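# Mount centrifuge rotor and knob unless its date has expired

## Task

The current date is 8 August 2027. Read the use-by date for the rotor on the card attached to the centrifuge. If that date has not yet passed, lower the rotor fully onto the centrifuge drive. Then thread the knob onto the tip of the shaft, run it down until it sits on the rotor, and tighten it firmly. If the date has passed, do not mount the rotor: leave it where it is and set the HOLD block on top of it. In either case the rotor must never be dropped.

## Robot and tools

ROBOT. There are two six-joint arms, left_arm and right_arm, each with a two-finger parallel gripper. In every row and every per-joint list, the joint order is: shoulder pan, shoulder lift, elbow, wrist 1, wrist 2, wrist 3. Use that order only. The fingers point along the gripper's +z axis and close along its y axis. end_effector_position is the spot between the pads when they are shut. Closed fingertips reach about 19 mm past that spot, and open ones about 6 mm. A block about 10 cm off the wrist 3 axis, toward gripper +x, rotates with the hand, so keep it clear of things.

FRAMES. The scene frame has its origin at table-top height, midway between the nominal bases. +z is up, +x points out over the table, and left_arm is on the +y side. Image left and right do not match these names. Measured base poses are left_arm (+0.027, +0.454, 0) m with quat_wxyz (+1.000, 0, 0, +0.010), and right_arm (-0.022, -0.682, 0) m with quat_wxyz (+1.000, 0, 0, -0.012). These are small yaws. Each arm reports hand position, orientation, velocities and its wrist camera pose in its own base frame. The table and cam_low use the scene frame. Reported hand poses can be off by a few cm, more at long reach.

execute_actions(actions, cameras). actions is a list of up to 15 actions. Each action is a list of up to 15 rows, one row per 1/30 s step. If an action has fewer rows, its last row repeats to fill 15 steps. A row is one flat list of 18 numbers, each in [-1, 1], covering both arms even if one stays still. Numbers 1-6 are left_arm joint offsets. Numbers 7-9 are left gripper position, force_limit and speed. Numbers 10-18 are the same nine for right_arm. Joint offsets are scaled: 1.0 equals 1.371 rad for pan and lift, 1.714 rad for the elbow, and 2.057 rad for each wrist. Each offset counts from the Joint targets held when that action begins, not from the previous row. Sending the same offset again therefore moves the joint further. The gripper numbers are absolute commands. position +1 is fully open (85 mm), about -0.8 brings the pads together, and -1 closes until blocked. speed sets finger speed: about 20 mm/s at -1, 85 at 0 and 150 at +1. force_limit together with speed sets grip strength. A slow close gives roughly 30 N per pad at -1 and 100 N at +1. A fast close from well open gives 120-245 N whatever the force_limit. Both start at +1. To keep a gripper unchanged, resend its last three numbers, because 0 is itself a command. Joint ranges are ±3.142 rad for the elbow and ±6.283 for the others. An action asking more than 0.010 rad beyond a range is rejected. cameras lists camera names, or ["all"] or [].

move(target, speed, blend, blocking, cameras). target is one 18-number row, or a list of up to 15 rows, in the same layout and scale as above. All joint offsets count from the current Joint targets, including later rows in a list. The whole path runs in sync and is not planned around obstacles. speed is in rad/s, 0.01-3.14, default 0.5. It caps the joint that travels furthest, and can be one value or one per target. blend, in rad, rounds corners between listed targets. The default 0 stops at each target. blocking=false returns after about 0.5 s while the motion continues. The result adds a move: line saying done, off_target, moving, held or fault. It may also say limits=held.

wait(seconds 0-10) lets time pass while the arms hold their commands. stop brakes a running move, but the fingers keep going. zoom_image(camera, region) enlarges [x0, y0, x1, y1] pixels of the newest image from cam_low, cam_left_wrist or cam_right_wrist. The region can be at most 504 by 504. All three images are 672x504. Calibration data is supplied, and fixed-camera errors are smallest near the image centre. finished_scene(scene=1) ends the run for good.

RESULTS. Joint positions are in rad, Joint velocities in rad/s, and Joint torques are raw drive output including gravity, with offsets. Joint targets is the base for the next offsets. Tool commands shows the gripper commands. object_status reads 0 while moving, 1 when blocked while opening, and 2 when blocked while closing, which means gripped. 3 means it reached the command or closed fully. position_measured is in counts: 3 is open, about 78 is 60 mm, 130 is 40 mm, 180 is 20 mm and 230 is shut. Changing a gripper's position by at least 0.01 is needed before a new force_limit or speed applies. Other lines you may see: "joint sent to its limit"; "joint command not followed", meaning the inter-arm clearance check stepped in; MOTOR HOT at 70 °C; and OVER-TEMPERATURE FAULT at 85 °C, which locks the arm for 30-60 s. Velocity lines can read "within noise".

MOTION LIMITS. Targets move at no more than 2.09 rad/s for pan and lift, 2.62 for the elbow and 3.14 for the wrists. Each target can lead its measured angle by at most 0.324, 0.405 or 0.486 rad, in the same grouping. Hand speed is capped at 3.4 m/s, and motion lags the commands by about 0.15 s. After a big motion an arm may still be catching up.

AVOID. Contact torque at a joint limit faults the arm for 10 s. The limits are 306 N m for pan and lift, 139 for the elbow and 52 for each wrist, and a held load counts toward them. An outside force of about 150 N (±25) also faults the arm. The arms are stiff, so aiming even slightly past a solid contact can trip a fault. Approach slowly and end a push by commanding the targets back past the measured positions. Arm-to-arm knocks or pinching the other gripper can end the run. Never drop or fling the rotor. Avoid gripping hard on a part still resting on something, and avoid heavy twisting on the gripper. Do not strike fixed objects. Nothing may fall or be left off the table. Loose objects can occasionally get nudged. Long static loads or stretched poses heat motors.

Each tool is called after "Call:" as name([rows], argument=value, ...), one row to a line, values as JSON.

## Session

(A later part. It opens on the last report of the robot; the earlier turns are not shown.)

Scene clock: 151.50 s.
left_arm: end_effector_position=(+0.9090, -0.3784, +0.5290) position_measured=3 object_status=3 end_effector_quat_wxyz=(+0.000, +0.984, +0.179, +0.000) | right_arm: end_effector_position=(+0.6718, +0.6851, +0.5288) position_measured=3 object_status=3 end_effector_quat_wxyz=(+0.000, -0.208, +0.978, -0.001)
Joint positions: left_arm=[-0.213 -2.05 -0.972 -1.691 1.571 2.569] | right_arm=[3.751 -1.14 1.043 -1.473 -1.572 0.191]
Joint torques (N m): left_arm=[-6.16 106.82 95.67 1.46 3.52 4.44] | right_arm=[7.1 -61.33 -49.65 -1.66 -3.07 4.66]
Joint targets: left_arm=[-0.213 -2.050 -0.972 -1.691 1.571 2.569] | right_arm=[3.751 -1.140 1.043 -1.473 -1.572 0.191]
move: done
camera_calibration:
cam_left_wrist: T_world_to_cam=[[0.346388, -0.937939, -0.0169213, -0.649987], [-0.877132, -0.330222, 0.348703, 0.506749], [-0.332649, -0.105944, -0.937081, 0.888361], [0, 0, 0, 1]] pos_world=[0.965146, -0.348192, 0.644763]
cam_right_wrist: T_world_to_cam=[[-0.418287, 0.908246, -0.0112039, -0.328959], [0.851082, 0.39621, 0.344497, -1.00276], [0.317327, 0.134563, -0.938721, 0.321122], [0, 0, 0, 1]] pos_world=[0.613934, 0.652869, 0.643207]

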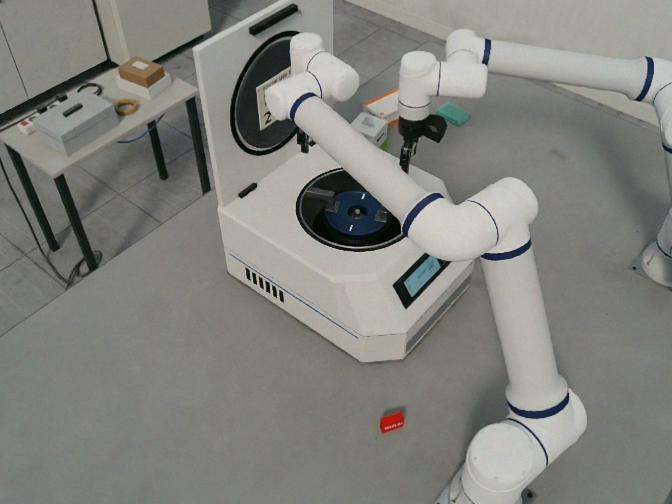

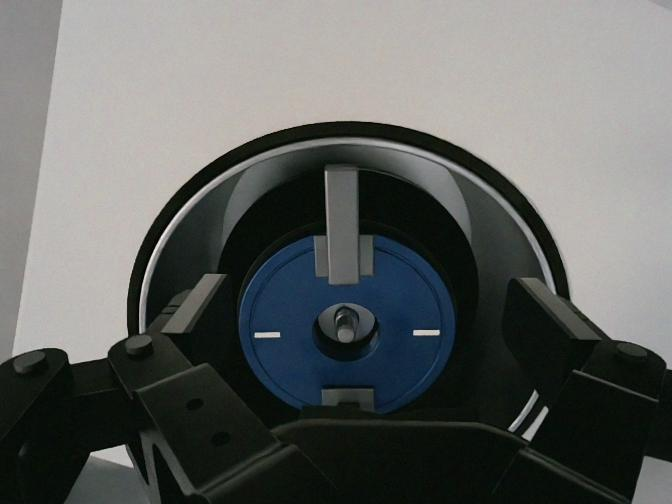

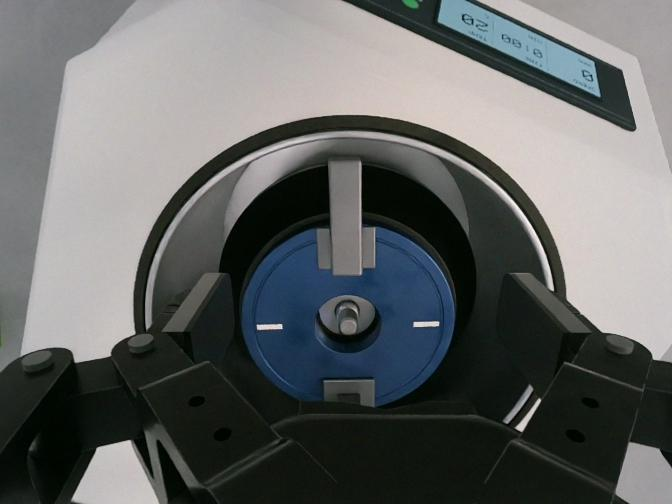

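Call:
move([
  [0.0024,0.0179,-0.1331,0.0993,0,-0.0162,1,0,-0.8,-0.0031,-0.0082,0.1215,-0.0961,0,-0.0183,1,0,-0.8],
  [0.0024,0.0025,-0.1994,0.1648,0,-0.0162,1,0,-0.8,-0.0031,0.0089,0.1868,-0.1619,0,-0.0183,1,0,-0.8],
  [0.0024,0.0025,-0.1994,0.1648,0,-0.0162,-1,0.3,-1,-0.0031,0.0089,0.1868,-0.1619,0,-0.0183,-1,0.3,-1],
], speed=[0.6,0.2,0.3], blend=[0.03,0,0])

Call:
wait(seconds=0.4)

Call:
move([
  [0,0.0028,0.0089,-0.0092,0,0,-1,0.3,-1,0,-0.0029,-0.0089,0.0092,0,0,-1,0.3,-1],
  [-0.0100,-0.0112,0.0254,-0.0137,0,0.0440,-1,0.3,-1,0.0115,0.0031,-0.0164,0.0112,0,0.0585,-1,0.3,-1],
], speed=0.06)

Call:
move(target=[0,-0.0009,-0.0030,0.0031,0,0,-1,0.3,-1,0,0.0010,0.0030,-0.0031,0,0,-1,0.3,-1], speed=0.03)

Call:
move(target=[0,-0.0005,-0.0015,0.0015,0,0,-1,0.3,-1,0,0.0005,0.0015,-0.0015,0,0,-1,0.3,-1], speed=0.03)

Scene clock: 158.67 s.
left_arm: end_effector_position=(+0.8993, -0.3731, +0.3381) position_measured=172 object_status=0 end_effector_quat_wxyz=(+0.000, +0.980, +0.197, +0.000) | right_arm: end_effector_position=(+0.6696, +0.6788, +0.3374) position_measured=172 object_status=0 end_effector_quat_wxyz=(+0.000, -0.224, +0.975, -0.001)
Joint positions: left_arm=[-0.21 -2.047 -1.314 -1.352 1.571 2.536] | right_arm=[3.747 -1.127 1.363 -1.806 -1.572 0.153]
Joint torques (N m): left_arm=[-6.8 102.76 71.5 6.5 0.56 -4.13] | right_arm=[-11.56 -61.37 -31.47 -1.18 -1.75 -4.69]
Joint targets: left_arm=[-0.210 -2.047 -1.314 -1.352 1.571 2.536] | right_arm=[3.747 -1.127 1.363 -1.806 -1.572 0.153]
move: done

Scene clock: 159.07 s.
left_arm: end_effector_position=(+0.8993, -0.3731, +0.3381) position_measured=172 object_status=2 end_effector_quat_wxyz=(+0.000, +0.980, +0.197, +0.000) | right_arm: end_effector_position=(+0.6696, +0.6788, +0.3374) position_measured=172 object_status=2 end_effector_quat_wxyz=(+0.000, -0.224, +0.975, -0.001)
Joint positions: left_arm=[-0.21 -2.047 -1.314 -1.352 1.571 2.536] | right_arm=[3.747 -1.127 1.363 -1.806 -1.572 0.153]
Joint torques (N m): left_arm=[-8.82 104.78 73.49 6.51 0.98 -3.34] | right_arm=[-11.14 -61.81 -30.86 0.76 -2.22 -4.71]
Joint targets: left_arm=[-0.210 -2.047 -1.314 -1.352 1.571 2.536] | right_arm=[3.747 -1.127 1.363 -1.806 -1.572 0.153]
Tool commands: left_gripper/position=-1.0 left_gripper/force_limit=+0.3 left_gripper/speed=-1.0 right_gripper/position=-1.0 right_gripper/force_limit=+0.3 right_gripper/speed=-1.0
wait: 0.40 s; at rest by 0.17 s

Scene clock: 162.13 s.
left_arm: end_effector_position=(+0.9054, -0.3880, +0.3495) position_measured=172 object_status=2 end_effector_quat_wxyz=(+0.000, +0.989, +0.145, +0.000) | right_arm: end_effector_position=(+0.6634, +0.6925, +0.3496) position_measured=172 object_status=2 end_effector_quat_wxyz=(+0.001, -0.173, +0.985, -0.001)
Joint positions: left_arm=[-0.224 -2.062 -1.27 -1.38 1.571 2.626] | right_arm=[3.763 -1.123 1.335 -1.783 -1.572 0.273]
Joint torques (N m): left_arm=[-10.13 109.79 146.19 19.65 -3.79 5.08] | right_arm=[8.21 -117.06 -55.4 23.52 -4.49 2.9]
Joint targets: left_arm=[-0.224 -2.062 -1.270 -1.380 1.571 2.626] | right_arm=[3.763 -1.123 1.335 -1.783 -1.572 0.273]
move: done

Scene clock: 162.83 s.
left_arm: end_effector_position=(+0.9054, -0.3880, +0.3456) position_measured=172 object_status=2 end_effector_quat_wxyz=(+0.000, +0.989, +0.145, +0.000) | right_arm: end_effector_position=(+0.6633, +0.6925, +0.3457) position_measured=172 object_status=2 end_effector_quat_wxyz=(+0.000, -0.173, +0.985, -0.001)
Joint positions: left_arm=[-0.224 -2.063 -1.275 -1.374 1.571 2.626] | right_arm=[3.763 -1.122 1.34 -1.789 -1.572 0.273]
Joint torques (N m): left_arm=[6.97 80.12 97.31 22.64 -4.36 3.89] | right_arm=[-0.01 -96.19 -22.21 17.67 -5.07 2.87]
Joint targets: left_arm=[-0.224 -2.063 -1.275 -1.374 1.571 2.626] | right_arm=[3.763 -1.122 1.340 -1.790 -1.572 0.273]
move: done

Scene clock: 163.53 s.
left_arm: end_effector_position=(+0.9053, -0.3880, +0.3436) position_measured=172 object_status=2 end_effector_quat_wxyz=(+0.000, +0.989, +0.145, +0.000) | right_arm: end_effector_position=(+0.6632, +0.6925, +0.3436) position_measured=172 object_status=2 end_effector_quat_wxyz=(+0.000, -0.173, +0.985, -0.001)
Joint positions: left_arm=[-0.224 -2.064 -1.278 -1.371 1.571 2.626] | right_arm=[3.763 -1.121 1.343 -1.793 -1.572 0.273]
Joint torques (N m): left_arm=[12.47 78.29 95.32 22.49 -4.51 3.57] | right_arm=[-7.54 -96.58 -20.81 19.42 -5.58 2.82]
Joint targets: left_arm=[-0.224 -2.064 -1.278 -1.371 1.571 2.626] | right_arm=[3.763 -1.121 1.343 -1.793 -1.572 0.273]
move: done

Call:
move(target=[0,-0.0002,-0.0007,0.0008,0,0,-1,0.3,-1,0,0.0002,0.0007,-0.0008,0,0,-1,0.3,-1], speed=0.03)

Call:
move(target=[0,-0.0002,-0.0007,0.0008,0,0,-1,0.3,-1,0,0.0002,0.0007,-0.0008,0,0,-1,0.3,-1], speed=0.03)

Scene clock: 164.40 s.
left_arm: end_effector_position=(+0.9054, -0.3880, +0.3426) position_measured=172 object_status=2 end_effector_quat_wxyz=(+0.000, +0.989, +0.145, +0.000) | right_arm: end_effector_position=(+0.6632, +0.6924, +0.3427) position_measured=172 object_status=2 end_effector_quat_wxyz=(+0.000, -0.173, +0.985, -0.001)
Joint positions: left_arm=[-0.224 -2.064 -1.279 -1.369 1.571 2.626] | right_arm=[3.763 -1.121 1.344 -1.794 -1.572 0.273]
Joint torques (N m): left_arm=[11.92 78.11 95.11 22.39 -4.28 2.7] | right_arm=[-13 -97.12 -20.23 19.64 -6.32 2.42]
Joint targets: left_arm=[-0.224 -2.064 -1.279 -1.369 1.571 2.626] | right_arm=[3.763 -1.121 1.344 -1.794 -1.572 0.273]
move: done

Scene clock: 165.10 s.
left_arm: end_effector_position=(+0.9054, -0.3880, +0.3417) position_measured=172 object_status=2 end_effector_quat_wxyz=(+0.000, +0.989, +0.145, +0.000) | right_arm: end_effector_position=(+0.6633, +0.6924, +0.3418) position_measured=172 object_status=2 end_effector_quat_wxyz=(+0.001, -0.173, +0.985, -0.001)
Joint positions: left_arm=[-0.224 -2.065 -1.28 -1.367 1.571 2.626] | right_arm=[3.763 -1.121 1.345 -1.796 -1.572 0.273]
Joint torques (N m): left_arm=[11.85 77.59 94.76 23.03 -4.71 2.62] | right_arm=[-13.97 -97.75 -20.66 19.47 -6.54 2.45]
Joint targets: left_arm=[-0.224 -2.065 -1.280 -1.367 1.571 2.626] | right_arm=[3.763 -1.121 1.345 -1.796 -1.572 0.273]
move: done

Call:
move(target=[0,-0.0002,-0.0007,0.0008,0,0,-1,0.3,-1,0,0.0002,0.0007,-0.0008,0,0,-1,0.3,-1], speed=0.03)

Call:
move(target=[0,-0.0002,-0.0007,0.0008,0,0,-1,0.3,-1,0,0.0002,0.0007,-0.0008,0,0,-1,0.3,-1], speed=0.03)

Call:
move(target=[0,-0.0002,-0.0007,0.0008,0,0,-1,0.3,-1,0,0.0002,0.0007,-0.0008,0,0,-1,0.3,-1], speed=0.03)

Scene clock: 166.00 s.
left_arm: end_effector_position=(+0.9054, -0.3880, +0.3409) position_measured=172 object_status=2 end_effector_quat_wxyz=(+0.000, +0.989, +0.145, +0.000) | right_arm: end_effector_position=(+0.6633, +0.6924, +0.3410) position_measured=172 object_status=2 end_effector_quat_wxyz=(+0.001, -0.173, +0.985, -0.001)
Joint positions: left_arm=[-0.224 -2.065 -1.281 -1.366 1.571 2.626] | right_arm=[3.763 -1.12 1.347 -1.798 -1.572 0.273]
Joint torques (N m): left_arm=[11.91 74.51 93.76 22.61 -4.5 1.91] | right_arm=[-13.63 -96.96 -20.88 19.47 -6.72 2.27]
Joint targets: left_arm=[-0.224 -2.065 -1.281 -1.366 1.571 2.626] | right_arm=[3.763 -1.120 1.347 -1.798 -1.572 0.273]
move: done

Scene clock: 166.70 s.
left_arm: end_effector_position=(+0.9054, -0.3880, +0.3400) position_measured=172 object_status=2 end_effector_quat_wxyz=(+0.000, +0.989, +0.145, +0.000) | right_arm: end_effector_position=(+0.6633, +0.6925, +0.3401) position_measured=172 object_status=2 end_effector_quat_wxyz=(+0.001, -0.173, +0.985, -0.001)
Joint positions: left_arm=[-0.224 -2.065 -1.282 -1.364 1.571 2.626] | right_arm=[3.763 -1.12 1.348 -1.799 -1.572 0.273]
Joint torques (N m): left_arm=[10.04 74.22 95.76 23.07 -4.26 0.88] | right_arm=[-13.98 -97.7 -20.34 19.33 -6.54 2.01]
Joint targets: left_arm=[-0.224 -2.065 -1.282 -1.364 1.571 2.626] | right_arm=[3.763 -1.120 1.348 -1.799 -1.572 0.273]
move: done

Scene clock: 167.40 s.
left_arm: end_effector_position=(+0.9055, -0.3880, +0.3391) position_measured=172 object_status=2 end_effector_quat_wxyz=(+0.000, +0.989, +0.145, +0.000) | right_arm: end_effector_position=(+0.6633, +0.6925, +0.3392) position_measured=172 object_status=2 end_effector_quat_wxyz=(+0.001, -0.173, +0.985, -0.001)
Joint positions: left_arm=[-0.224 -2.065 -1.284 -1.362 1.571 2.626] | right_arm=[3.763 -1.12 1.349 -1.801 -1.572 0.273]
Joint torques (N m): left_arm=[14.15 73.98 94.87 23.12 -4.36 0.56] | right_arm=[-13.7 -97.44 -20.34 19.53 -6.54 1.72]
Joint targets: left_arm=[-0.224 -2.065 -1.284 -1.362 1.571 2.626] | right_arm=[3.763 -1.120 1.349 -1.801 -1.572 0.273]
move: done

Call:
move(target=[0,-0.0002,-0.0007,0.0008,0,0,-1,0.3,-1,0,0.0002,0.0007,-0.0008,0,0,-1,0.3,-1], speed=0.03)

Call:
move(target=[0,-0.0002,-0.0007,0.0008,0,0,-1,0.3,-1,0,0.0002,0.0007,-0.0008,0,0,-1,0.3,-1], speed=0.03)

Call:
move(target=[0,-0.0002,-0.0007,0.0008,0,0,-1,0.3,-1,0,0.0002,0.0007,-0.0008,0,0,-1,0.3,-1], speed=0.03)

Scene clock: 168.33 s.
left_arm: end_effector_position=(+0.9055, -0.3880, +0.3383) position_measured=172 object_status=2 end_effector_quat_wxyz=(+0.000, +0.989, +0.145, +0.001) | right_arm: end_effector_position=(+0.6633, +0.6925, +0.3385) position_measured=172 object_status=2 end_effector_quat_wxyz=(+0.001, -0.173, +0.985, +0.000)
Joint positions: left_arm=[-0.224 -2.066 -1.285 -1.361 1.571 2.626] | right_arm=[3.763 -1.12 1.35 -1.802 -1.572 0.273]
Joint torques (N m): left_arm=[12.4 63.69 84.06 23.1 -4.29 0.3] | right_arm=[-13.32 -89.82 -12.33 19.45 -6.66 1.48]
Joint targets: left_arm=[-0.224 -2.066 -1.285 -1.361 1.571 2.626] | right_arm=[3.763 -1.119 1.350 -1.802 -1.572 0.273]
move: done

Scene clock: 169.03 s.
left_arm: end_effector_position=(+0.9055, -0.3880, +0.3375) position_measured=172 object_status=2 end_effector_quat_wxyz=(+0.000, +0.989, +0.145, +0.001) | right_arm: end_effector_position=(+0.6633, +0.6925, +0.3377) position_measured=172 object_status=2 end_effector_quat_wxyz=(+0.001, -0.173, +0.985, +0.000)
Joint positions: left_arm=[-0.224 -2.066 -1.286 -1.359 1.571 2.626] | right_arm=[3.763 -1.119 1.351 -1.804 -1.572 0.273]
Joint torques (N m): left_arm=[8.84 21.29 57.79 22.5 -4.1 -0.43] | right_arm=[-14.38 -59.65 4.18 21.06 -6.69 1.46]
Joint targets: left_arm=[-0.224 -2.066 -1.286 -1.359 1.571 2.626] | right_arm=[3.763 -1.119 1.351 -1.804 -1.572 0.273]
move: done

Scene clock: 169.73 s.
left_arm: end_effector_position=(+0.9056, -0.3880, +0.3366) position_measured=172 object_status=2 end_effector_quat_wxyz=(+0.000, +0.989, +0.145, +0.001) | right_arm: end_effector_position=(+0.6633, +0.6925, +0.3368) position_measured=172 object_status=2 end_effector_quat_wxyz=(+0.001, -0.173, +0.985, +0.000)
Joint positions: left_arm=[-0.224 -2.066 -1.287 -1.357 1.571 2.626] | right_arm=[3.763 -1.119 1.352 -1.806 -1.572 0.273]
Joint torques (N m): left_arm=[10.64 -15.96 31.3 21.45 -4.43 -1.21] | right_arm=[-13.11 -27.55 22.85 23.05 -6.6 1.11]
Joint targets: left_arm=[-0.224 -2.066 -1.287 -1.357 1.571 2.626] | right_arm=[3.763 -1.119 1.353 -1.806 -1.572 0.273]
move: done

Call:
move([
  [0,0.0023,0.0074,-0.0077,0,0,-1,0.3,-1,0,-0.0024,-0.0074,0.0077,0,0,-1,0.3,-1],
  [0.0104,0.0217,0.0085,-0.0228,0,-0.0439,-1,0.3,-1,-0.0117,-0.0148,-0.0180,0.0254,0,-0.0581,-1,0.3,-1],
  [0.0104,0.0295,0.0507,-0.0631,0,-0.0439,-1,0.3,-1,-0.0117,-0.0236,-0.0594,0.0658,0,-0.0581,-1,0.3,-1],
  [0.0104,0.0323,0.0986,-0.1049,0,-0.0439,-1,0.3,-1,-0.0117,-0.0271,-0.1064,0.1072,0,-0.0581,-1,0.3,-1],
  [0.0104,0.0292,0.1535,-0.1486,0,-0.0439,-1,0.3,-1,-0.0117,-0.0252,-0.1597,0.1505,0,-0.0581,-1,0.3,-1],
  [0.0104,0.0190,0.2169,-0.1947,0,-0.0439,-1,0.3,-1,-0.0117,-0.0167,-0.2208,0.1957,0,-0.0581,-1,0.3,-1],
  [0.0012,0.1058,0.1176,-0.1696,0,-0.0500,-1,0.3,-1,0.0191,-0.0794,-0.1502,0.1787,0,-0.0376,-1,0.3,-1],
  [-0.0095,0.1861,0.0331,-0.1528,0,-0.0572,-1,0.3,-1,0.0535,-0.1364,-0.0901,0.1665,0,-0.0147,-1,0.3,-1],
  [-0.0219,0.2623,-0.0401,-0.1426,0,-0.0654,-1,0.3,-1,0.0917,-0.1872,-0.0393,0.1581,0,0.0107,-1,0.3,-1],
], speed=0.16, blend=[0.01,0.02,0.02,0.02,0.02,0,0.02,0.02,0], cameras=["all"])

Call:
zoom_image(camera="cam_left_wrist", region=[240, 40, 440, 190])

Scene clock: 173.00 s.
left_arm: end_effector_position=(+0.9049, -0.3860, +0.3492) position_measured=172 object_status=2 end_effector_quat_wxyz=(+0.000, +0.988, +0.152, +0.001) | right_arm: end_effector_position=(+0.6633, +0.6924, +0.3386) position_measured=172 object_status=2 end_effector_quat_wxyz=(-0.001, -0.174, +0.985, -0.001)
Joint positions: left_arm=[-0.222 -2.06 -1.274 -1.377 1.571 2.614] | right_arm=[3.763 -1.118 1.347 -1.797 -1.572 0.272]
Joint torques (N m): left_arm=[25.5 252.35 207.46 15.46 5.1 -5.37] | right_arm=[-5.93 -65.39 -39.69 -14.1 -1.07 -0.01]
Joint targets: left_arm=[-0.222 -2.060 -1.274 -1.377 1.571 2.614] | right_arm=[3.763 -1.118 1.347 -1.797 -1.572 0.272]
Tool commands: left_gripper/position=-1.0 left_gripper/force_limit=+0.3 left_gripper/speed=-1.0 right_gripper/position=-1.0 right_gripper/force_limit=+0.301961 right_gripper/speed=-1.0
FORCE FAULT: contact force on the right arm reached its limit, and that arm stopped. The contact can be on any part of that arm, not only on its tool. That arm's remaining commands of this call were not run. That arm is still stopped at the end of this call. That arm stays stopped for about 10 more seconds. Until then a move that you send moves the other arm only, and its call returns only when the move has ended. Once the stop has ended, the next robot result says so. If the stop ends while you think or write, that arm runs what you send next, counted from new Joint targets: where its joints stand when the stop ends. While its stop runs, that arm takes no new command, but its gripper still runs the gripper command that each later call begins with. Until it ends, the stop uses up actions while you think or wait. An arm that is not stopped still takes commands.
move: fault (right_arm), off_target (left_arm; braked at the fault stop of right_arm); path passed 1 of 9 targets; blend cut to 0.0079 rad at target 1; left_arm: the shoulder lift is farthest, 0.353 rad from its target; right_arm: the wrist 1 is farthest, 0.317 rad from its target
camera_calibration:
cam_left_wrist: T_world_to_cam=[[0.295489, -0.955212, -0.0159874, -0.619708], [-0.89415, -0.282415, 0.347474, 0.597552], [-0.336427, -0.0883796, -0.937553, 0.728072], [0, 0, 0, 1]] pos_world=[0.96236, -0.358848, 0.465064]
cam_right_wrist: T_world_to_cam=[[-0.353576, 0.935336, -0.0114148, -0.402835], [0.877061, 0.33574, 0.343572, -0.907986], [0.325188, 0.111468, -0.939057, 0.155102], [0, 0, 0, 1]] pos_world=[0.603489, 0.664345, 0.45301]

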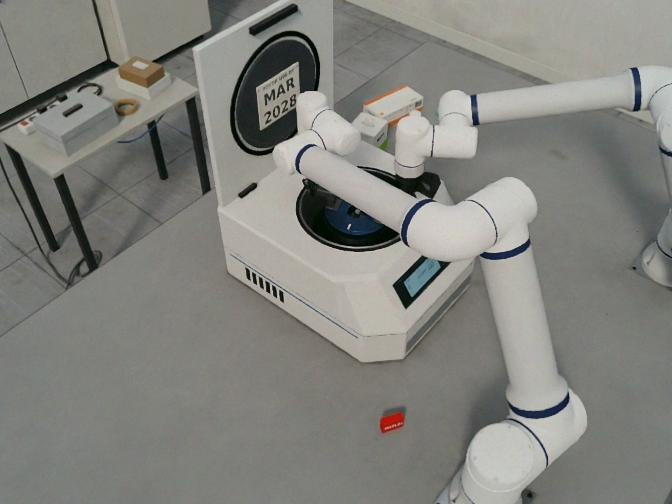

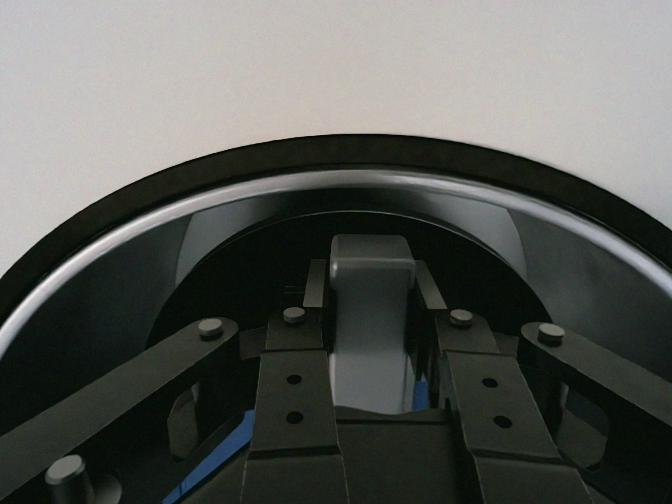

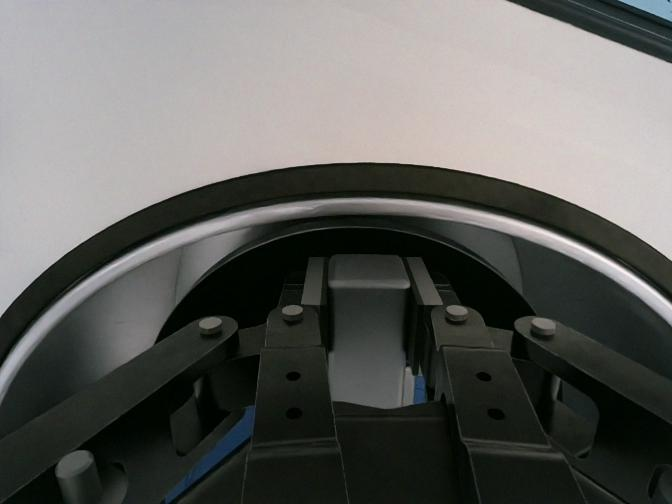

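Scaled by 2.520.

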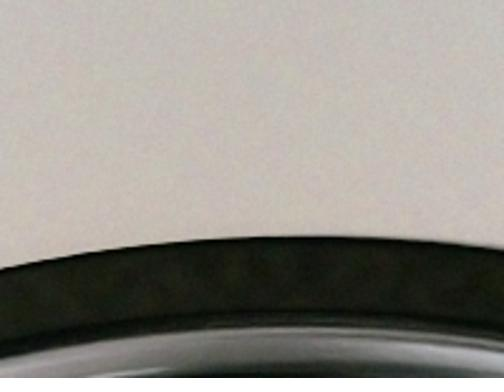

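Call:
move(target=[0,-0.0023,-0.0074,0.0077,0,0,-1,0.3,-1,0,0,0,0,0,0,-1,0.3,-1], speed=0.05)

Call:
wait(seconds=9.8)

Scene clock: 173.97 s.
left_arm: end_effector_position=(+0.9050, -0.3859, +0.3406) position_measured=172 object_status=2 end_effector_quat_wxyz=(+0.000, +0.988, +0.152, +0.001) | right_arm: end_effector_position=(+0.6638, +0.6927, +0.3383) position_measured=172 object_status=2 end_effector_quat_wxyz=(+0.000, -0.174, +0.985, -0.001)
Joint positions: left_arm=[-0.222 -2.062 -1.286 -1.361 1.571 2.614] | right_arm=[3.763 -1.118 1.347 -1.799 -1.572 0.272]
Joint torques (N m): left_arm=[5.56 -15.04 -16.74 3.02 -0.03 -5.06] | right_arm=[-5.99 -83.09 -39.83 3.82 -1.08 -0.23]
Joint targets: left_arm=[-0.222 -2.063 -1.287 -1.362 1.571 2.614] | right_arm=[3.763 -1.118 1.347 -1.799 -1.572 0.272]
Tool commands: left_gripper/position=-1.0 left_gripper/force_limit=+0.3 left_gripper/speed=-1.0 right_gripper/position=-1.0 right_gripper/force_limit=+0.301961 right_gripper/speed=-1.0
FORCE FAULT, CONTINUED: the right arm was still stopped when this call began, by the force fault that an earlier result reported. That arm ran no command of this call. That arm is still stopped at the end of this call. That arm stays stopped for about 9 more seconds. If the stop ends while you think or write, that arm runs what you send next, counted from new Joint targets: where its joints stand when the stop ends. While its stop runs, that arm takes no new command, but its gripper still runs the gripper command that each later call begins with.
move: done (left_arm), not run (right_arm; its earlier fault stop)

Scene clock: 183.77 s.
left_arm: end_effector_position=(+0.9047, -0.3859, +0.3395) position_measured=172 object_status=2 end_effector_quat_wxyz=(+0.000, +0.988, +0.152, +0.000) | right_arm: end_effector_position=(+0.6638, +0.6927, +0.3384) position_measured=172 object_status=2 end_effector_quat_wxyz=(+0.000, -0.174, +0.985, -0.001)
Joint positions: left_arm=[-0.222 -2.063 -1.287 -1.362 1.571 2.614] | right_arm=[3.763 -1.118 1.347 -1.799 -1.572 0.272]
Joint torques (N m): left_arm=[-9.26 -60.84 -52.91 -4.71 -3.9 -1.94] | right_arm=[-6.62 -84.14 -38.33 5.59 -1.15 -0.08]
Joint targets: left_arm=[-0.222 -2.063 -1.287 -1.362 1.571 2.614] | right_arm=[3.763 -1.118 1.347 -1.799 -1.572 0.272]
Tool commands: left_gripper/position=-1.0 left_gripper/force_limit=+0.3 left_gripper/speed=-1.0 right_gripper/position=-1.0 right_gripper/force_limit=+0.301961 right_gripper/speed=-1.0
FORCE FAULT, CONTINUED: the right arm's stop, for the force fault that an earlier result reported, is over. The rest of the stop counts as 17 of the actions that you can send in this scene. That arm's target is now where it stood when the stop ended, not its last command. That arm accepts commands again.
wait: 9.80 s; at rest by 0.17 s

Call:
move([
  [0,0,0,0,0,0,-0.2,0.3,-1,0,0,0,0,0,0,-0.2,0.3,-1],
  [0,0,0,0,0,0,-1,0.3,-1,0,0,0,0,0,0,-1,0.3,-1],
])

Call:
wait(seconds=0.4)

Call:
move(target=[0,0.0023,0.0074,-0.0077,0,0,-1,0.3,-1,0,-0.0024,-0.0074,0.0077,0,0,-1,0.3,-1], speed=0.04)

Scene clock: 185.47 s.
left_arm: end_effector_position=(+0.9048, -0.3859, +0.3396) position_measured=172 object_status=0 end_effector_quat_wxyz=(+0.000, +0.988, +0.152, +0.001) | right_arm: end_effector_position=(+0.6639, +0.6927, +0.3385) position_measured=172 object_status=0 end_effector_quat_wxyz=(+0.000, -0.174, +0.985, -0.001)
Joint positions: left_arm=[-0.222 -2.063 -1.287 -1.362 1.571 2.614] | right_arm=[3.763 -1.118 1.347 -1.799 -1.572 0.272]
Joint torques (N m): left_arm=[0.82 112.83 89.21 6.08 -3.34 -1.53] | right_arm=[-4 -76.31 -41.83 -1.41 -1.49 -0.02]
Joint targets: left_arm=[-0.222 -2.063 -1.287 -1.362 1.571 2.614] | right_arm=[3.763 -1.118 1.347 -1.799 -1.572 0.272]
move: done

Scene clock: 185.87 s.
left_arm: end_effector_position=(+0.9048, -0.3859, +0.3396) position_measured=172 object_status=2 end_effector_quat_wxyz=(+0.000, +0.988, +0.152, +0.001) | right_arm: end_effector_position=(+0.6638, +0.6927, +0.3384) position_measured=172 object_status=2 end_effector_quat_wxyz=(+0.000, -0.174, +0.985, -0.001)
Joint positions: left_arm=[-0.222 -2.063 -1.287 -1.362 1.571 2.614] | right_arm=[3.763 -1.118 1.347 -1.799 -1.572 0.272]
Joint torques (N m): left_arm=[-3.13 100 87.26 5.61 -4.45 -1.2] | right_arm=[-2.83 -73.54 -38.55 0.57 -2.14 -0.14]
Joint targets: left_arm=[-0.222 -2.063 -1.287 -1.362 1.571 2.614] | right_arm=[3.763 -1.118 1.347 -1.799 -1.572 0.272]
Tool commands: left_gripper/position=-1.0 left_gripper/force_limit=+0.3 left_gripper/speed=-1.0 right_gripper/position=-1.0 right_gripper/force_limit=+0.3 right_gripper/speed=-1.0
wait: 0.40 s; at rest by 0.17 s

Scene clock: 186.63 s.
left_arm: end_effector_position=(+0.9048, -0.3860, +0.3492) position_measured=172 object_status=2 end_effector_quat_wxyz=(+0.000, +0.988, +0.152, +0.000) | right_arm: end_effector_position=(+0.6640, +0.6928, +0.3481) position_measured=172 object_status=2 end_effector_quat_wxyz=(+0.000, -0.174, +0.985, -0.001)
Joint positions: left_arm=[-0.222 -2.06 -1.274 -1.377 1.571 2.614] | right_arm=[3.763 -1.121 1.335 -1.783 -1.572 0.272]
Joint torques (N m): left_arm=[-12.36 179.37 129.46 3.96 1.01 -0.66] | right_arm=[-3.8 -109.36 -69.49 -7.35 -3.57 -0.01]
Joint targets: left_arm=[-0.222 -2.060 -1.274 -1.377 1.571 2.614] | right_arm=[3.763 -1.121 1.334 -1.783 -1.572 0.272]
move: done

Call:
move([
  [0.0090,0.0173,0.0009,-0.0130,0,-0.0381,-1,0.3,-1,-0.0117,-0.0133,-0.0072,0.0142,0,-0.0577,-1,0.3,-1],
  [0.0090,0.0252,0.0431,-0.0534,0,-0.0381,-1,0.3,-1,-0.0117,-0.0221,-0.0486,0.0546,0,-0.0577,-1,0.3,-1],
  [0.0090,0.0279,0.0910,-0.0952,0,-0.0381,-1,0.3,-1,-0.0117,-0.0256,-0.0956,0.0961,0,-0.0577,-1,0.3,-1],
  [0.0090,0.0249,0.1459,-0.1388,0,-0.0381,-1,0.3,-1,-0.0117,-0.0238,-0.1489,0.1393,0,-0.0577,-1,0.3,-1],
  [0.0090,0.0147,0.2093,-0.1849,0,-0.0381,-1,0.3,-1,-0.0117,-0.0152,-0.2100,0.1845,0,-0.0577,-1,0.3,-1],
  [-0.0003,0.1014,0.1100,-0.1599,0,-0.0442,-1,0.3,-1,0.0191,-0.0780,-0.1394,0.1675,0,-0.0371,-1,0.3,-1],
  [-0.0110,0.1818,0.0255,-0.1430,0,-0.0514,-1,0.3,-1,0.0535,-0.1349,-0.0793,0.1554,0,-0.0142,-1,0.3,-1],
  [-0.0233,0.2579,-0.0477,-0.1328,0,-0.0596,-1,0.3,-1,0.0917,-0.1857,-0.0285,0.1469,0,0.0112,-1,0.3,-1],
], speed=0.16, blend=[0.01,0.02,0.02,0.02,0,0.02,0.02,0], cameras=["all"])

Call:
zoom_image(camera="cam_left_wrist", region=[240, 0, 440, 150])

Scene clock: 193.77 s.
left_arm: end_effector_position=(+0.7009, -0.3651, +0.5701) position_measured=172 object_status=2 end_effector_quat_wxyz=(+0.000, +0.980, +0.197, +0.000) | right_arm: end_effector_position=(+0.4713, +0.6775, +0.5702) position_measured=172 object_status=2 end_effector_quat_wxyz=(+0.001, -0.224, +0.975, -0.001)
Joint positions: left_arm=[-0.254 -1.706 -1.356 -1.651 1.571 2.492] | right_arm=[3.888 -1.376 1.285 -1.481 -1.572 0.295]
Joint torques (N m): left_arm=[-14.96 134.5 102.23 8.47 0.59 -3.71] | right_arm=[6.58 -87.02 -51.82 -20.32 -1.81 3.23]
Joint targets: left_arm=[-0.254 -1.706 -1.356 -1.651 1.571 2.492] | right_arm=[3.888 -1.376 1.286 -1.481 -1.572 0.295]
move: done
camera_calibration:
cam_left_wrist: T_world_to_cam=[[0.380794, -0.924507, -0.0168003, -0.584019], [-0.864402, -0.362372, 0.348562, 0.293662], [-0.328336, -0.118208, -0.937135, 0.851567], [0, 0, 0, 1]] pos_world=[0.755833, -0.332853, 0.685863]
cam_right_wrist: T_world_to_cam=[[-0.447609, 0.894165, -0.0106965, -0.382348], [0.837268, 0.423268, 0.34616, -0.856154], [0.314052, 0.145988, -0.938115, 0.417994], [0, 0, 0, 1]] pos_world=[0.414417, 0.643242, 0.684403]

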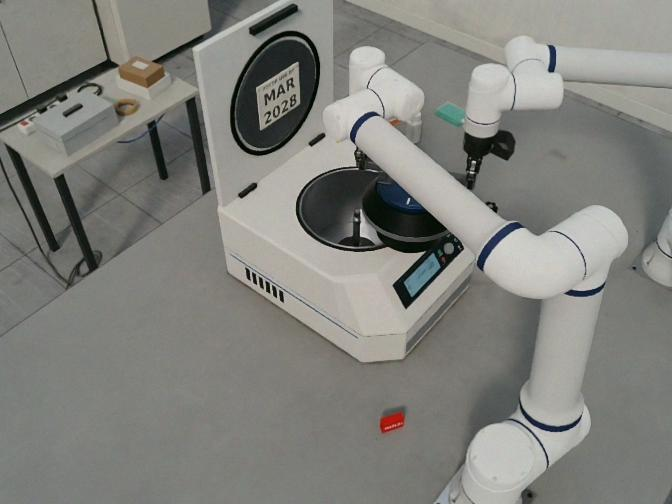

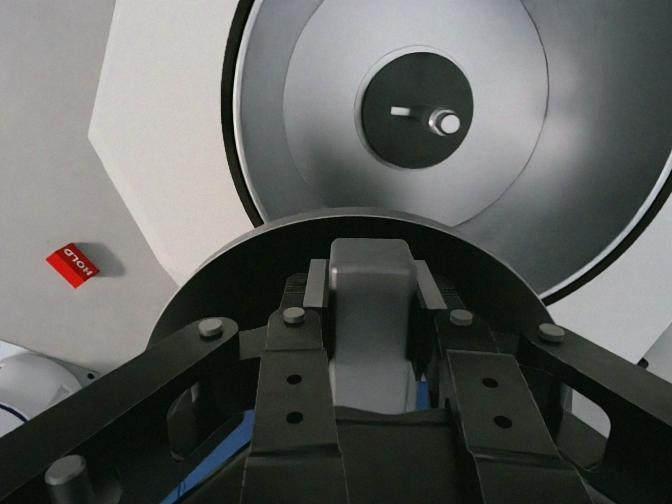

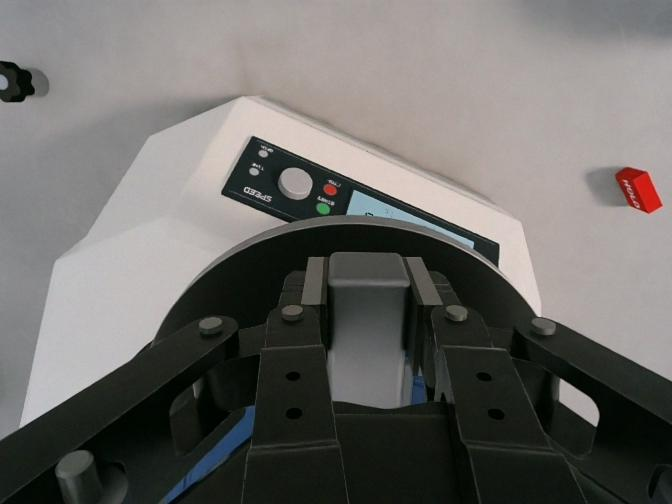

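Scaled by 2.520.

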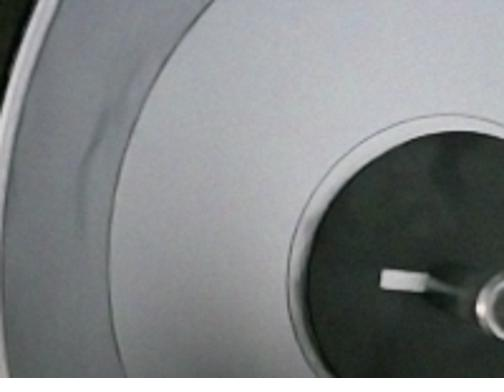

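Call:
zoom_image(camera="cam_left_wrist", region=[370, 80, 490, 170])

Scaled by 4.200.

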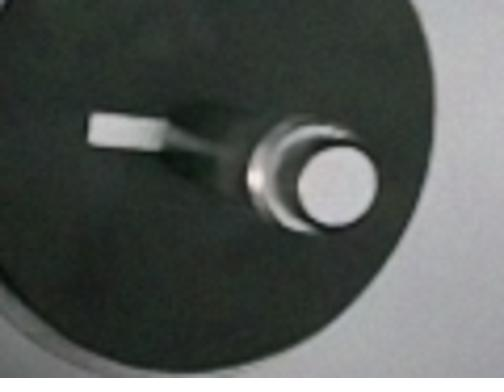

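Call:
move([
  [0.0123,-0.0764,0.0733,-0.0098,0,0.0079,-1,0.3,-1,-0.0377,0.0511,-0.0510,0.0086,0,-0.0254,-1,0.3,-1],
  [0.0231,-0.1568,0.1578,-0.0267,0,0.0151,-1,0.3,-1,-0.0720,0.1080,-0.1111,0.0207,0,-0.0483,-1,0.3,-1],
], speed=0.16, blend=[0.02,0], cameras=["cam_left_wrist","cam_right_wrist"])

Call:
zoom_image(camera="cam_left_wrist", region=[310, 120, 450, 225])

Scene clock: 197.43 s.
left_arm: end_effector_position=(+0.8337, -0.3702, +0.5700) position_measured=172 object_status=2 end_effector_quat_wxyz=(+0.000, +0.980, +0.197, +0.000) | right_arm: end_effector_position=(+0.6033, +0.6790, +0.5700) position_measured=172 object_status=2 end_effector_quat_wxyz=(+0.000, -0.224, +0.975, -0.001)
Joint positions: left_arm=[-0.222 -1.921 -1.086 -1.705 1.571 2.523] | right_arm=[3.79 -1.228 1.095 -1.439 -1.572 0.196]
Joint torques (N m): left_arm=[22.9 125.67 133.05 7.88 -0.34 4.31] | right_arm=[-9.37 -83.81 -67.92 -3.32 -0.46 -6.82]
Joint targets: left_arm=[-0.222 -1.921 -1.086 -1.705 1.571 2.523] | right_arm=[3.790 -1.228 1.095 -1.439 -1.572 0.196]
move: done
camera_calibration:
cam_left_wrist: T_world_to_cam=[[0.3814, -0.924263, -0.0165002, -0.639836], [-0.864365, -0.362898, 0.348106, 0.406693], [-0.327729, -0.118505, -0.93731, 0.893934], [0, 0, 0, 1]] pos_world=[0.888533, -0.337853, 0.685763]
cam_right_wrist: T_world_to_cam=[[-0.44823, 0.893853, -0.0107692, -0.323968], [0.837081, 0.423928, 0.345804, -0.967435], [0.313663, 0.145985, -0.938245, 0.376501], [0, 0, 0, 1]] pos_world=[0.546516, 0.644739, 0.684304]
Images, in order (width x height): cam_left_wrist 672x504, cam_right_wrist 672x504.

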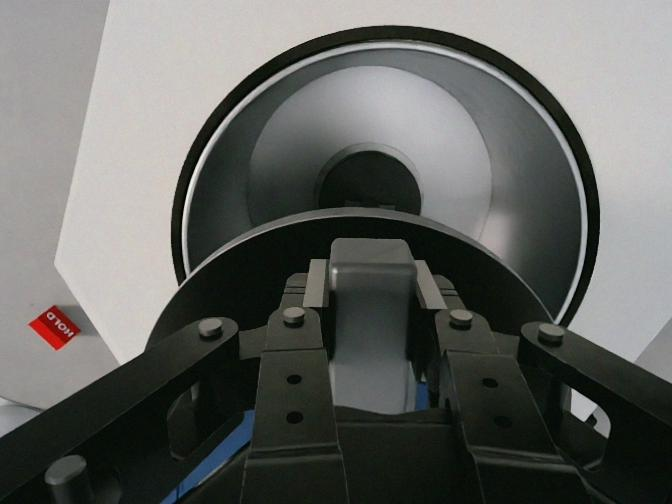

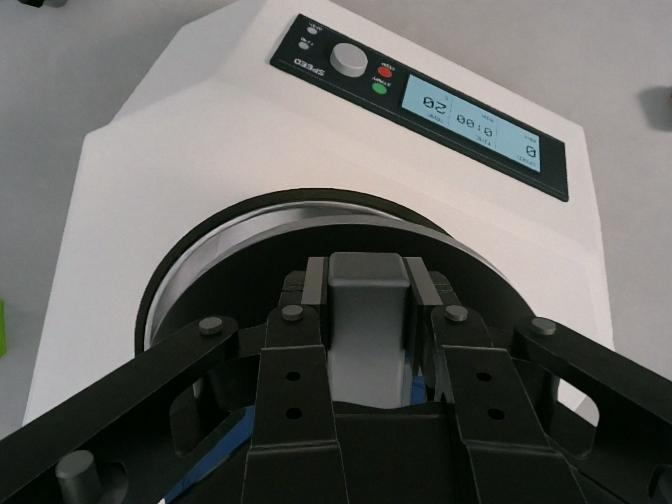

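Scaled by 3.600.

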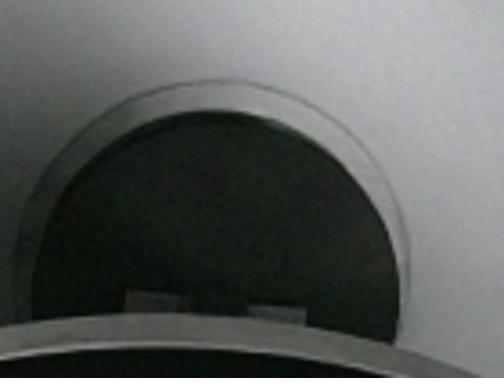

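Call:
move([
  [0.0019,-0.0979,0.1133,-0.0293,0,0.0379,-1,0.3,-1,-0.0228,0.0690,-0.0777,0.0193,0,0.0214,-1,0.3,-1],
  [0.0019,-0.0873,0.0488,0.0173,0,0.0379,-1,0.3,-1,-0.0228,0.0603,-0.0161,-0.0262,0,0.0214,-1,0.3,-1],
  [0.0019,-0.0836,-0.0067,0.0611,0,0.0379,-1,0.3,-1,-0.0228,0.0582,0.0376,-0.0695,0,0.0214,-1,0.3,-1],
  [0.0019,-0.0859,-0.0551,0.1030,0,0.0379,-1,0.3,-1,-0.0228,0.0615,0.0847,-0.1110,0,0.0214,-1,0.3,-1],
  [0.0019,-0.0935,-0.0975,0.1434,0,0.0379,-1,0.3,-1,-0.0228,0.0702,0.1263,-0.1515,0,0.0214,-1,0.3,-1],
  [0.0019,-0.0991,-0.1167,0.1631,0,0.0379,-1,0.3,-1,-0.0228,0.0762,0.1452,-0.1712,0,0.0214,-1,0.3,-1],
], speed=[0.12,0.1,0.1,0.08,0.06,0.05], blend=[0,0.015,0.015,0.015,0.015,0])

Scene clock: 206.33 s.
left_arm: end_effector_position=(+0.9030, -0.3832, +0.3453) position_measured=172 object_status=2 end_effector_quat_wxyz=(+0.000, +0.987, +0.160, +0.000) | right_arm: end_effector_position=(+0.6652, +0.6888, +0.3447) position_measured=172 object_status=2 end_effector_quat_wxyz=(+0.000, -0.187, +0.982, -0.001)
Joint positions: left_arm=[-0.219 -2.057 -1.285 -1.37 1.571 2.601] | right_arm=[3.758 -1.123 1.344 -1.791 -1.572 0.24]
Joint torques (N m): left_arm=[-30.17 127.11 67.06 2.33 -4.72 2.7] | right_arm=[-13.16 -92.19 -48.85 -12.99 -3.56 0.56]
Joint targets: left_arm=[-0.219 -2.057 -1.286 -1.370 1.571 2.601] | right_arm=[3.758 -1.123 1.344 -1.791 -1.572 0.240]
move: done

Call:
move(target=[0,-0.0009,-0.0030,0.0031,0,0,-1,0.3,-1,0,0.0010,0.0030,-0.0031,0,0,-1,0.3,-1], speed=0.03)

Call:
move(target=[0,-0.0003,-0.0011,0.0012,0,0,-1,0.3,-1,0,0.0003,0.0011,-0.0012,0,0,-1,0.3,-1], speed=0.03)

Call:
move(target=[0,-0.0003,-0.0011,0.0012,0,0,-1,0.3,-1,0,0.0003,0.0011,-0.0012,0,0,-1,0.3,-1], speed=0.03)

Scene clock: 207.23 s.
left_arm: end_effector_position=(+0.9031, -0.3833, +0.3419) position_measured=172 object_status=2 end_effector_quat_wxyz=(+0.000, +0.987, +0.160, +0.000) | right_arm: end_effector_position=(+0.6652, +0.6888, +0.3413) position_measured=172 object_status=2 end_effector_quat_wxyz=(+0.000, -0.187, +0.982, -0.001)
Joint positions: left_arm=[-0.219 -2.058 -1.29 -1.364 1.571 2.601] | right_arm=[3.758 -1.122 1.349 -1.797 -1.572 0.24]
Joint torques (N m): left_arm=[-28.37 7.78 -29.07 -3.33 -4.62 2.6] | right_arm=[-13.32 5.47 11.91 -6.22 -3.53 0.38]
Joint targets: left_arm=[-0.219 -2.058 -1.291 -1.364 1.571 2.601] | right_arm=[3.758 -1.122 1.349 -1.797 -1.572 0.240]
move: done

Scene clock: 207.73 s.
left_arm: end_effector_position=(+0.9030, -0.3832, +0.3407) position_measured=172 object_status=2 end_effector_quat_wxyz=(+0.000, +0.987, +0.160, +0.000) | right_arm: end_effector_position=(+0.6657, +0.6892, +0.3435) position_measured=172 object_status=2 end_effector_quat_wxyz=(+0.002, -0.187, +0.982, +0.000)
Joint positions: left_arm=[-0.219 -2.058 -1.292 -1.362 1.571 2.601] | right_arm=[3.758 -1.124 1.347 -1.798 -1.572 0.24]
Joint torques (N m): left_arm=[-26.96 -19.66 -64.42 -10.13 -5.53 1.98] | right_arm=[-3.2 -69.98 -39.39 -6.33 -0.63 -0.15]
Joint targets: left_arm=[-0.219 -2.058 -1.292 -1.362 1.571 2.601] | right_arm=[3.758 -1.124 1.347 -1.798 -1.572 0.240]
Tool commands: left_gripper/position=-1.0 left_gripper/force_limit=+0.3 left_gripper/speed=-1.0 right_gripper/position=-1.0 right_gripper/force_limit=+0.301961 right_gripper/speed=-1.0
FORCE FAULT: contact force on the right arm reached its limit, and that arm stopped. The contact can be on any part of that arm, not only on its tool. That arm's remaining commands of this call were not run. That arm is still stopped at the end of this call. That arm stays stopped for about 10 more seconds. Until then a move that you send moves the other arm only, and its call returns only when the move has ended. Once the stop has ended, the next robot result says so. If the stop ends while you think or write, that arm runs what you send next, counted from new Joint targets: where its joints stand when the stop ends. While its stop runs, that arm takes no new command, but its gripper still runs the gripper command that each later call begins with. Until it ends, the stop uses up actions while you think or wait. An arm that is not stopped still takes commands.
move: fault (right_arm)

not run: an earlier result of this reply reported a stop or a fault. Calls in your next reply go to the robot.

Call:
move(target=[0,0,0,0,0,0,-0.2,0,-1,0,0,0,0,0,0,-0.2,0,-1])

Call:
wait(seconds=9.8)

Scene clock: 208.47 s.
left_arm: end_effector_position=(+0.9030, -0.3832, +0.3404) position_measured=154 object_status=0 end_effector_quat_wxyz=(+0.000, +0.987, +0.160, +0.000) | right_arm: end_effector_position=(+0.6657, +0.6892, +0.3436) position_measured=154 object_status=0 end_effector_quat_wxyz=(+0.002, -0.187, +0.982, +0.000)
Joint positions: left_arm=[-0.219 -2.058 -1.292 -1.362 1.571 2.601] | right_arm=[3.758 -1.124 1.347 -1.798 -1.572 0.24]
Joint torques (N m): left_arm=[18.98 132.33 92.71 6.32 3.63 2.02] | right_arm=[-3.64 -70.82 -39.18 -6.18 -0.7 0.11]
Joint targets: left_arm=[-0.219 -2.058 -1.292 -1.362 1.571 2.601] | right_arm=[3.758 -1.124 1.347 -1.798 -1.572 0.240]
Tool commands: left_gripper/position=-0.2 left_gripper/force_limit=+0.0 left_gripper/speed=-1.0 right_gripper/position=-0.2 right_gripper/force_limit=+0.003922 right_gripper/speed=-1.0
FORCE FAULT, CONTINUED: the right arm was still stopped when this call began, by the force fault that an earlier result reported. That arm ran no command of this call; its gripper ran only the gripper command that the call began with. That arm is still stopped at the end of this call. That arm stays stopped for about 9 more seconds. If the stop ends while you think or write, that arm runs what you send next, counted from new Joint targets: where its joints stand when the stop ends. While its stop runs, that arm takes no new command, but its gripper still runs the gripper command that each later call begins with.
move: done (left_arm), not run (right_arm; its earlier fault stop)

Scene clock: 218.27 s.
left_arm: end_effector_position=(+0.9030, -0.3832, +0.3405) position_measured=154 object_status=3 end_effector_quat_wxyz=(+0.000, +0.987, +0.160, +0.000) | right_arm: end_effector_position=(+0.6657, +0.6892, +0.3436) position_measured=154 object_status=3 end_effector_quat_wxyz=(+0.002, -0.187, +0.982, +0.000)
Joint positions: left_arm=[-0.219 -2.058 -1.292 -1.362 1.571 2.601] | right_arm=[3.758 -1.124 1.347 -1.798 -1.572 0.24]
Joint torques (N m): left_arm=[19.04 134.71 92.25 6.39 3.52 -1.34] | right_arm=[-4 -70.22 -39.35 -6.14 -0.75 0.02]
Joint targets: left_arm=[-0.219 -2.058 -1.292 -1.362 1.571 2.601] | right_arm=[3.758 -1.124 1.347 -1.798 -1.572 0.240]
Tool commands: left_gripper/position=-0.2 left_gripper/force_limit=+0.0 left_gripper/speed=-1.0 right_gripper/position=-0.2 right_gripper/force_limit=+0.003922 right_gripper/speed=-1.0
FORCE FAULT, CONTINUED: the right arm's stop, for the force fault that an earlier result reported, is over. The rest of the stop counts as 18 of the actions that you can send in this scene. That arm's target is now where it stood when the stop ended, not its last command. That arm accepts commands again.
wait: 9.80 s; at rest by 0.17 s

Call:
move([
  [0,0,0,0,0,0,1,0,0,0,0,0,0,0,0,1,0,0],
  [0,0.0141,0.0651,-0.0638,0,0,1,0,0,0,-0.0143,-0.0623,0.0635,0,0,1,0,0],
  [0.0044,0.0058,0.1867,-0.1599,0,-0.0156,1,0,0,-0.0051,-0.0117,-0.1774,0.1580,0,-0.0238,1,0,0],
], speed=[0.3,0.25,0.6], blend=[0,0.05,0], cameras=["all"])

Call:
zoom_image(camera="cam_left_wrist", region=[180, 180, 540, 420])

Call:
zoom_image(camera="cam_right_wrist", region=[180, 180, 540, 420])

Call:
zoom_image(camera="cam_left_wrist", region=[305, 290, 389, 370])

Call:
zoom_image(camera="cam_right_wrist", region=[305, 285, 389, 365])

Scene clock: 221.20 s.
left_arm: end_effector_position=(+0.9089, -0.3786, +0.5288) position_measured=3 object_status=3 end_effector_quat_wxyz=(+0.000, +0.984, +0.179, +0.000) | right_arm: end_effector_position=(+0.6715, +0.6853, +0.5287) position_measured=3 object_status=3 end_effector_quat_wxyz=(+0.000, -0.208, +0.978, -0.001)
Joint positions: left_arm=[-0.213 -2.05 -0.972 -1.691 1.571 2.569] | right_arm=[3.751 -1.14 1.043 -1.473 -1.572 0.191]
Joint torques (N m): left_arm=[18.94 105.59 94.1 0.29 3.66 -4.12] | right_arm=[-15.7 -61.34 -50.17 -1.16 -0.78 -4.88]
Joint targets: left_arm=[-0.213 -2.050 -0.972 -1.691 1.571 2.569] | right_arm=[3.751 -1.140 1.043 -1.473 -1.572 0.191]
move: done
camera_calibration:
cam_left_wrist: T_world_to_cam=[[0.346671, -0.937829, -0.0171858, -0.65021], [-0.87686, -0.330531, 0.349092, 0.506079], [-0.333069, -0.105951, -0.936931, 0.888331], [0, 0, 0, 1]] pos_world=[0.965046, -0.348391, 0.644462]
cam_right_wrist: T_world_to_cam=[[-0.4181, 0.908335, -0.0108992, -0.329554], [0.851363, 0.396004, 0.344037, -1.00247], [0.316817, 0.134563, -0.938893, 0.321459], [0, 0, 0, 1]] pos_world=[0.613833, 0.65307, 0.64311]

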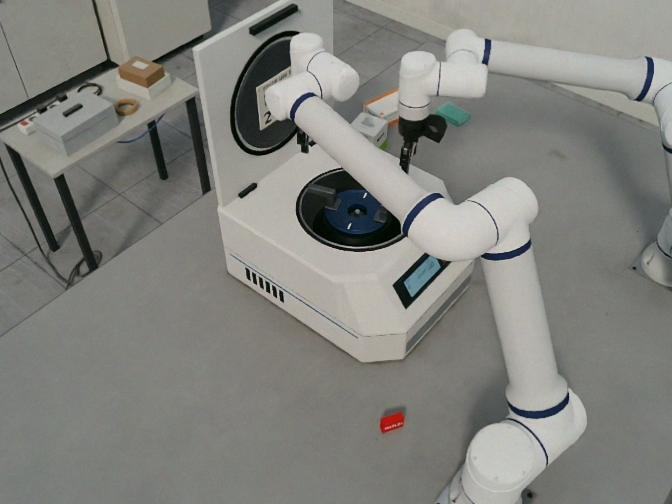

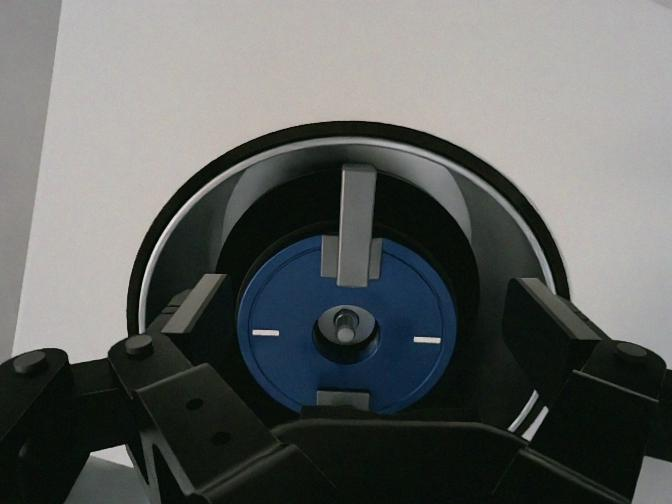

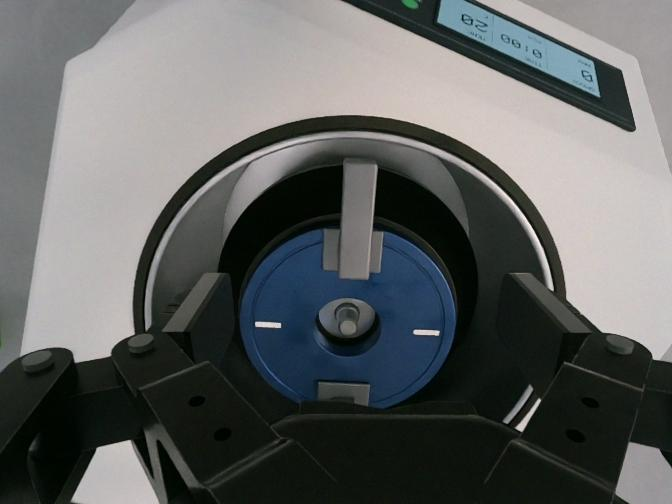

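Scaled by 1.400.

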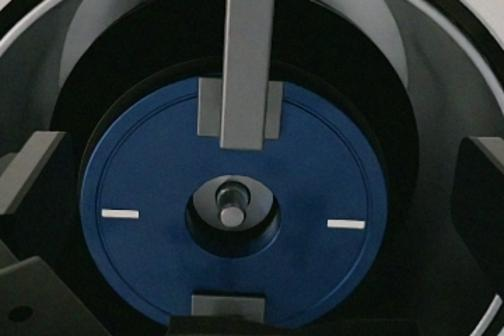

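Scaled by 1.400.

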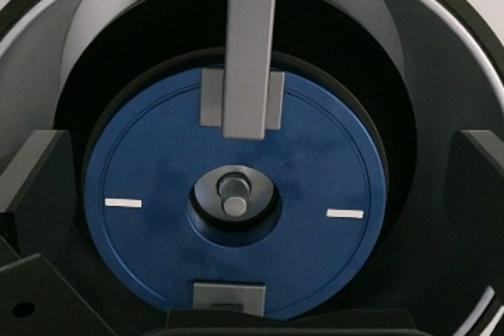

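Scaled by 6.000.

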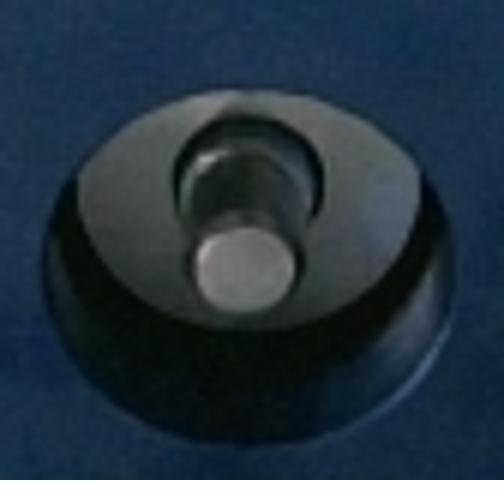

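Scaled by 6.000.

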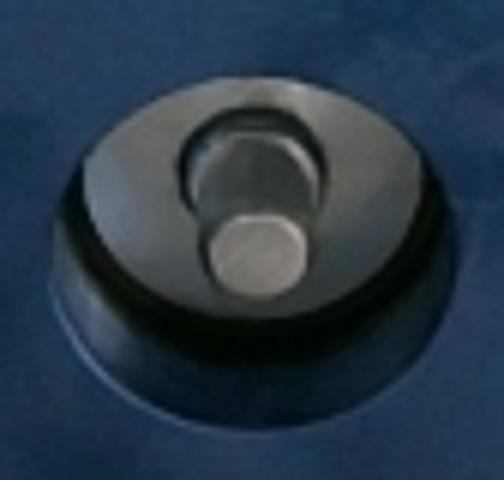

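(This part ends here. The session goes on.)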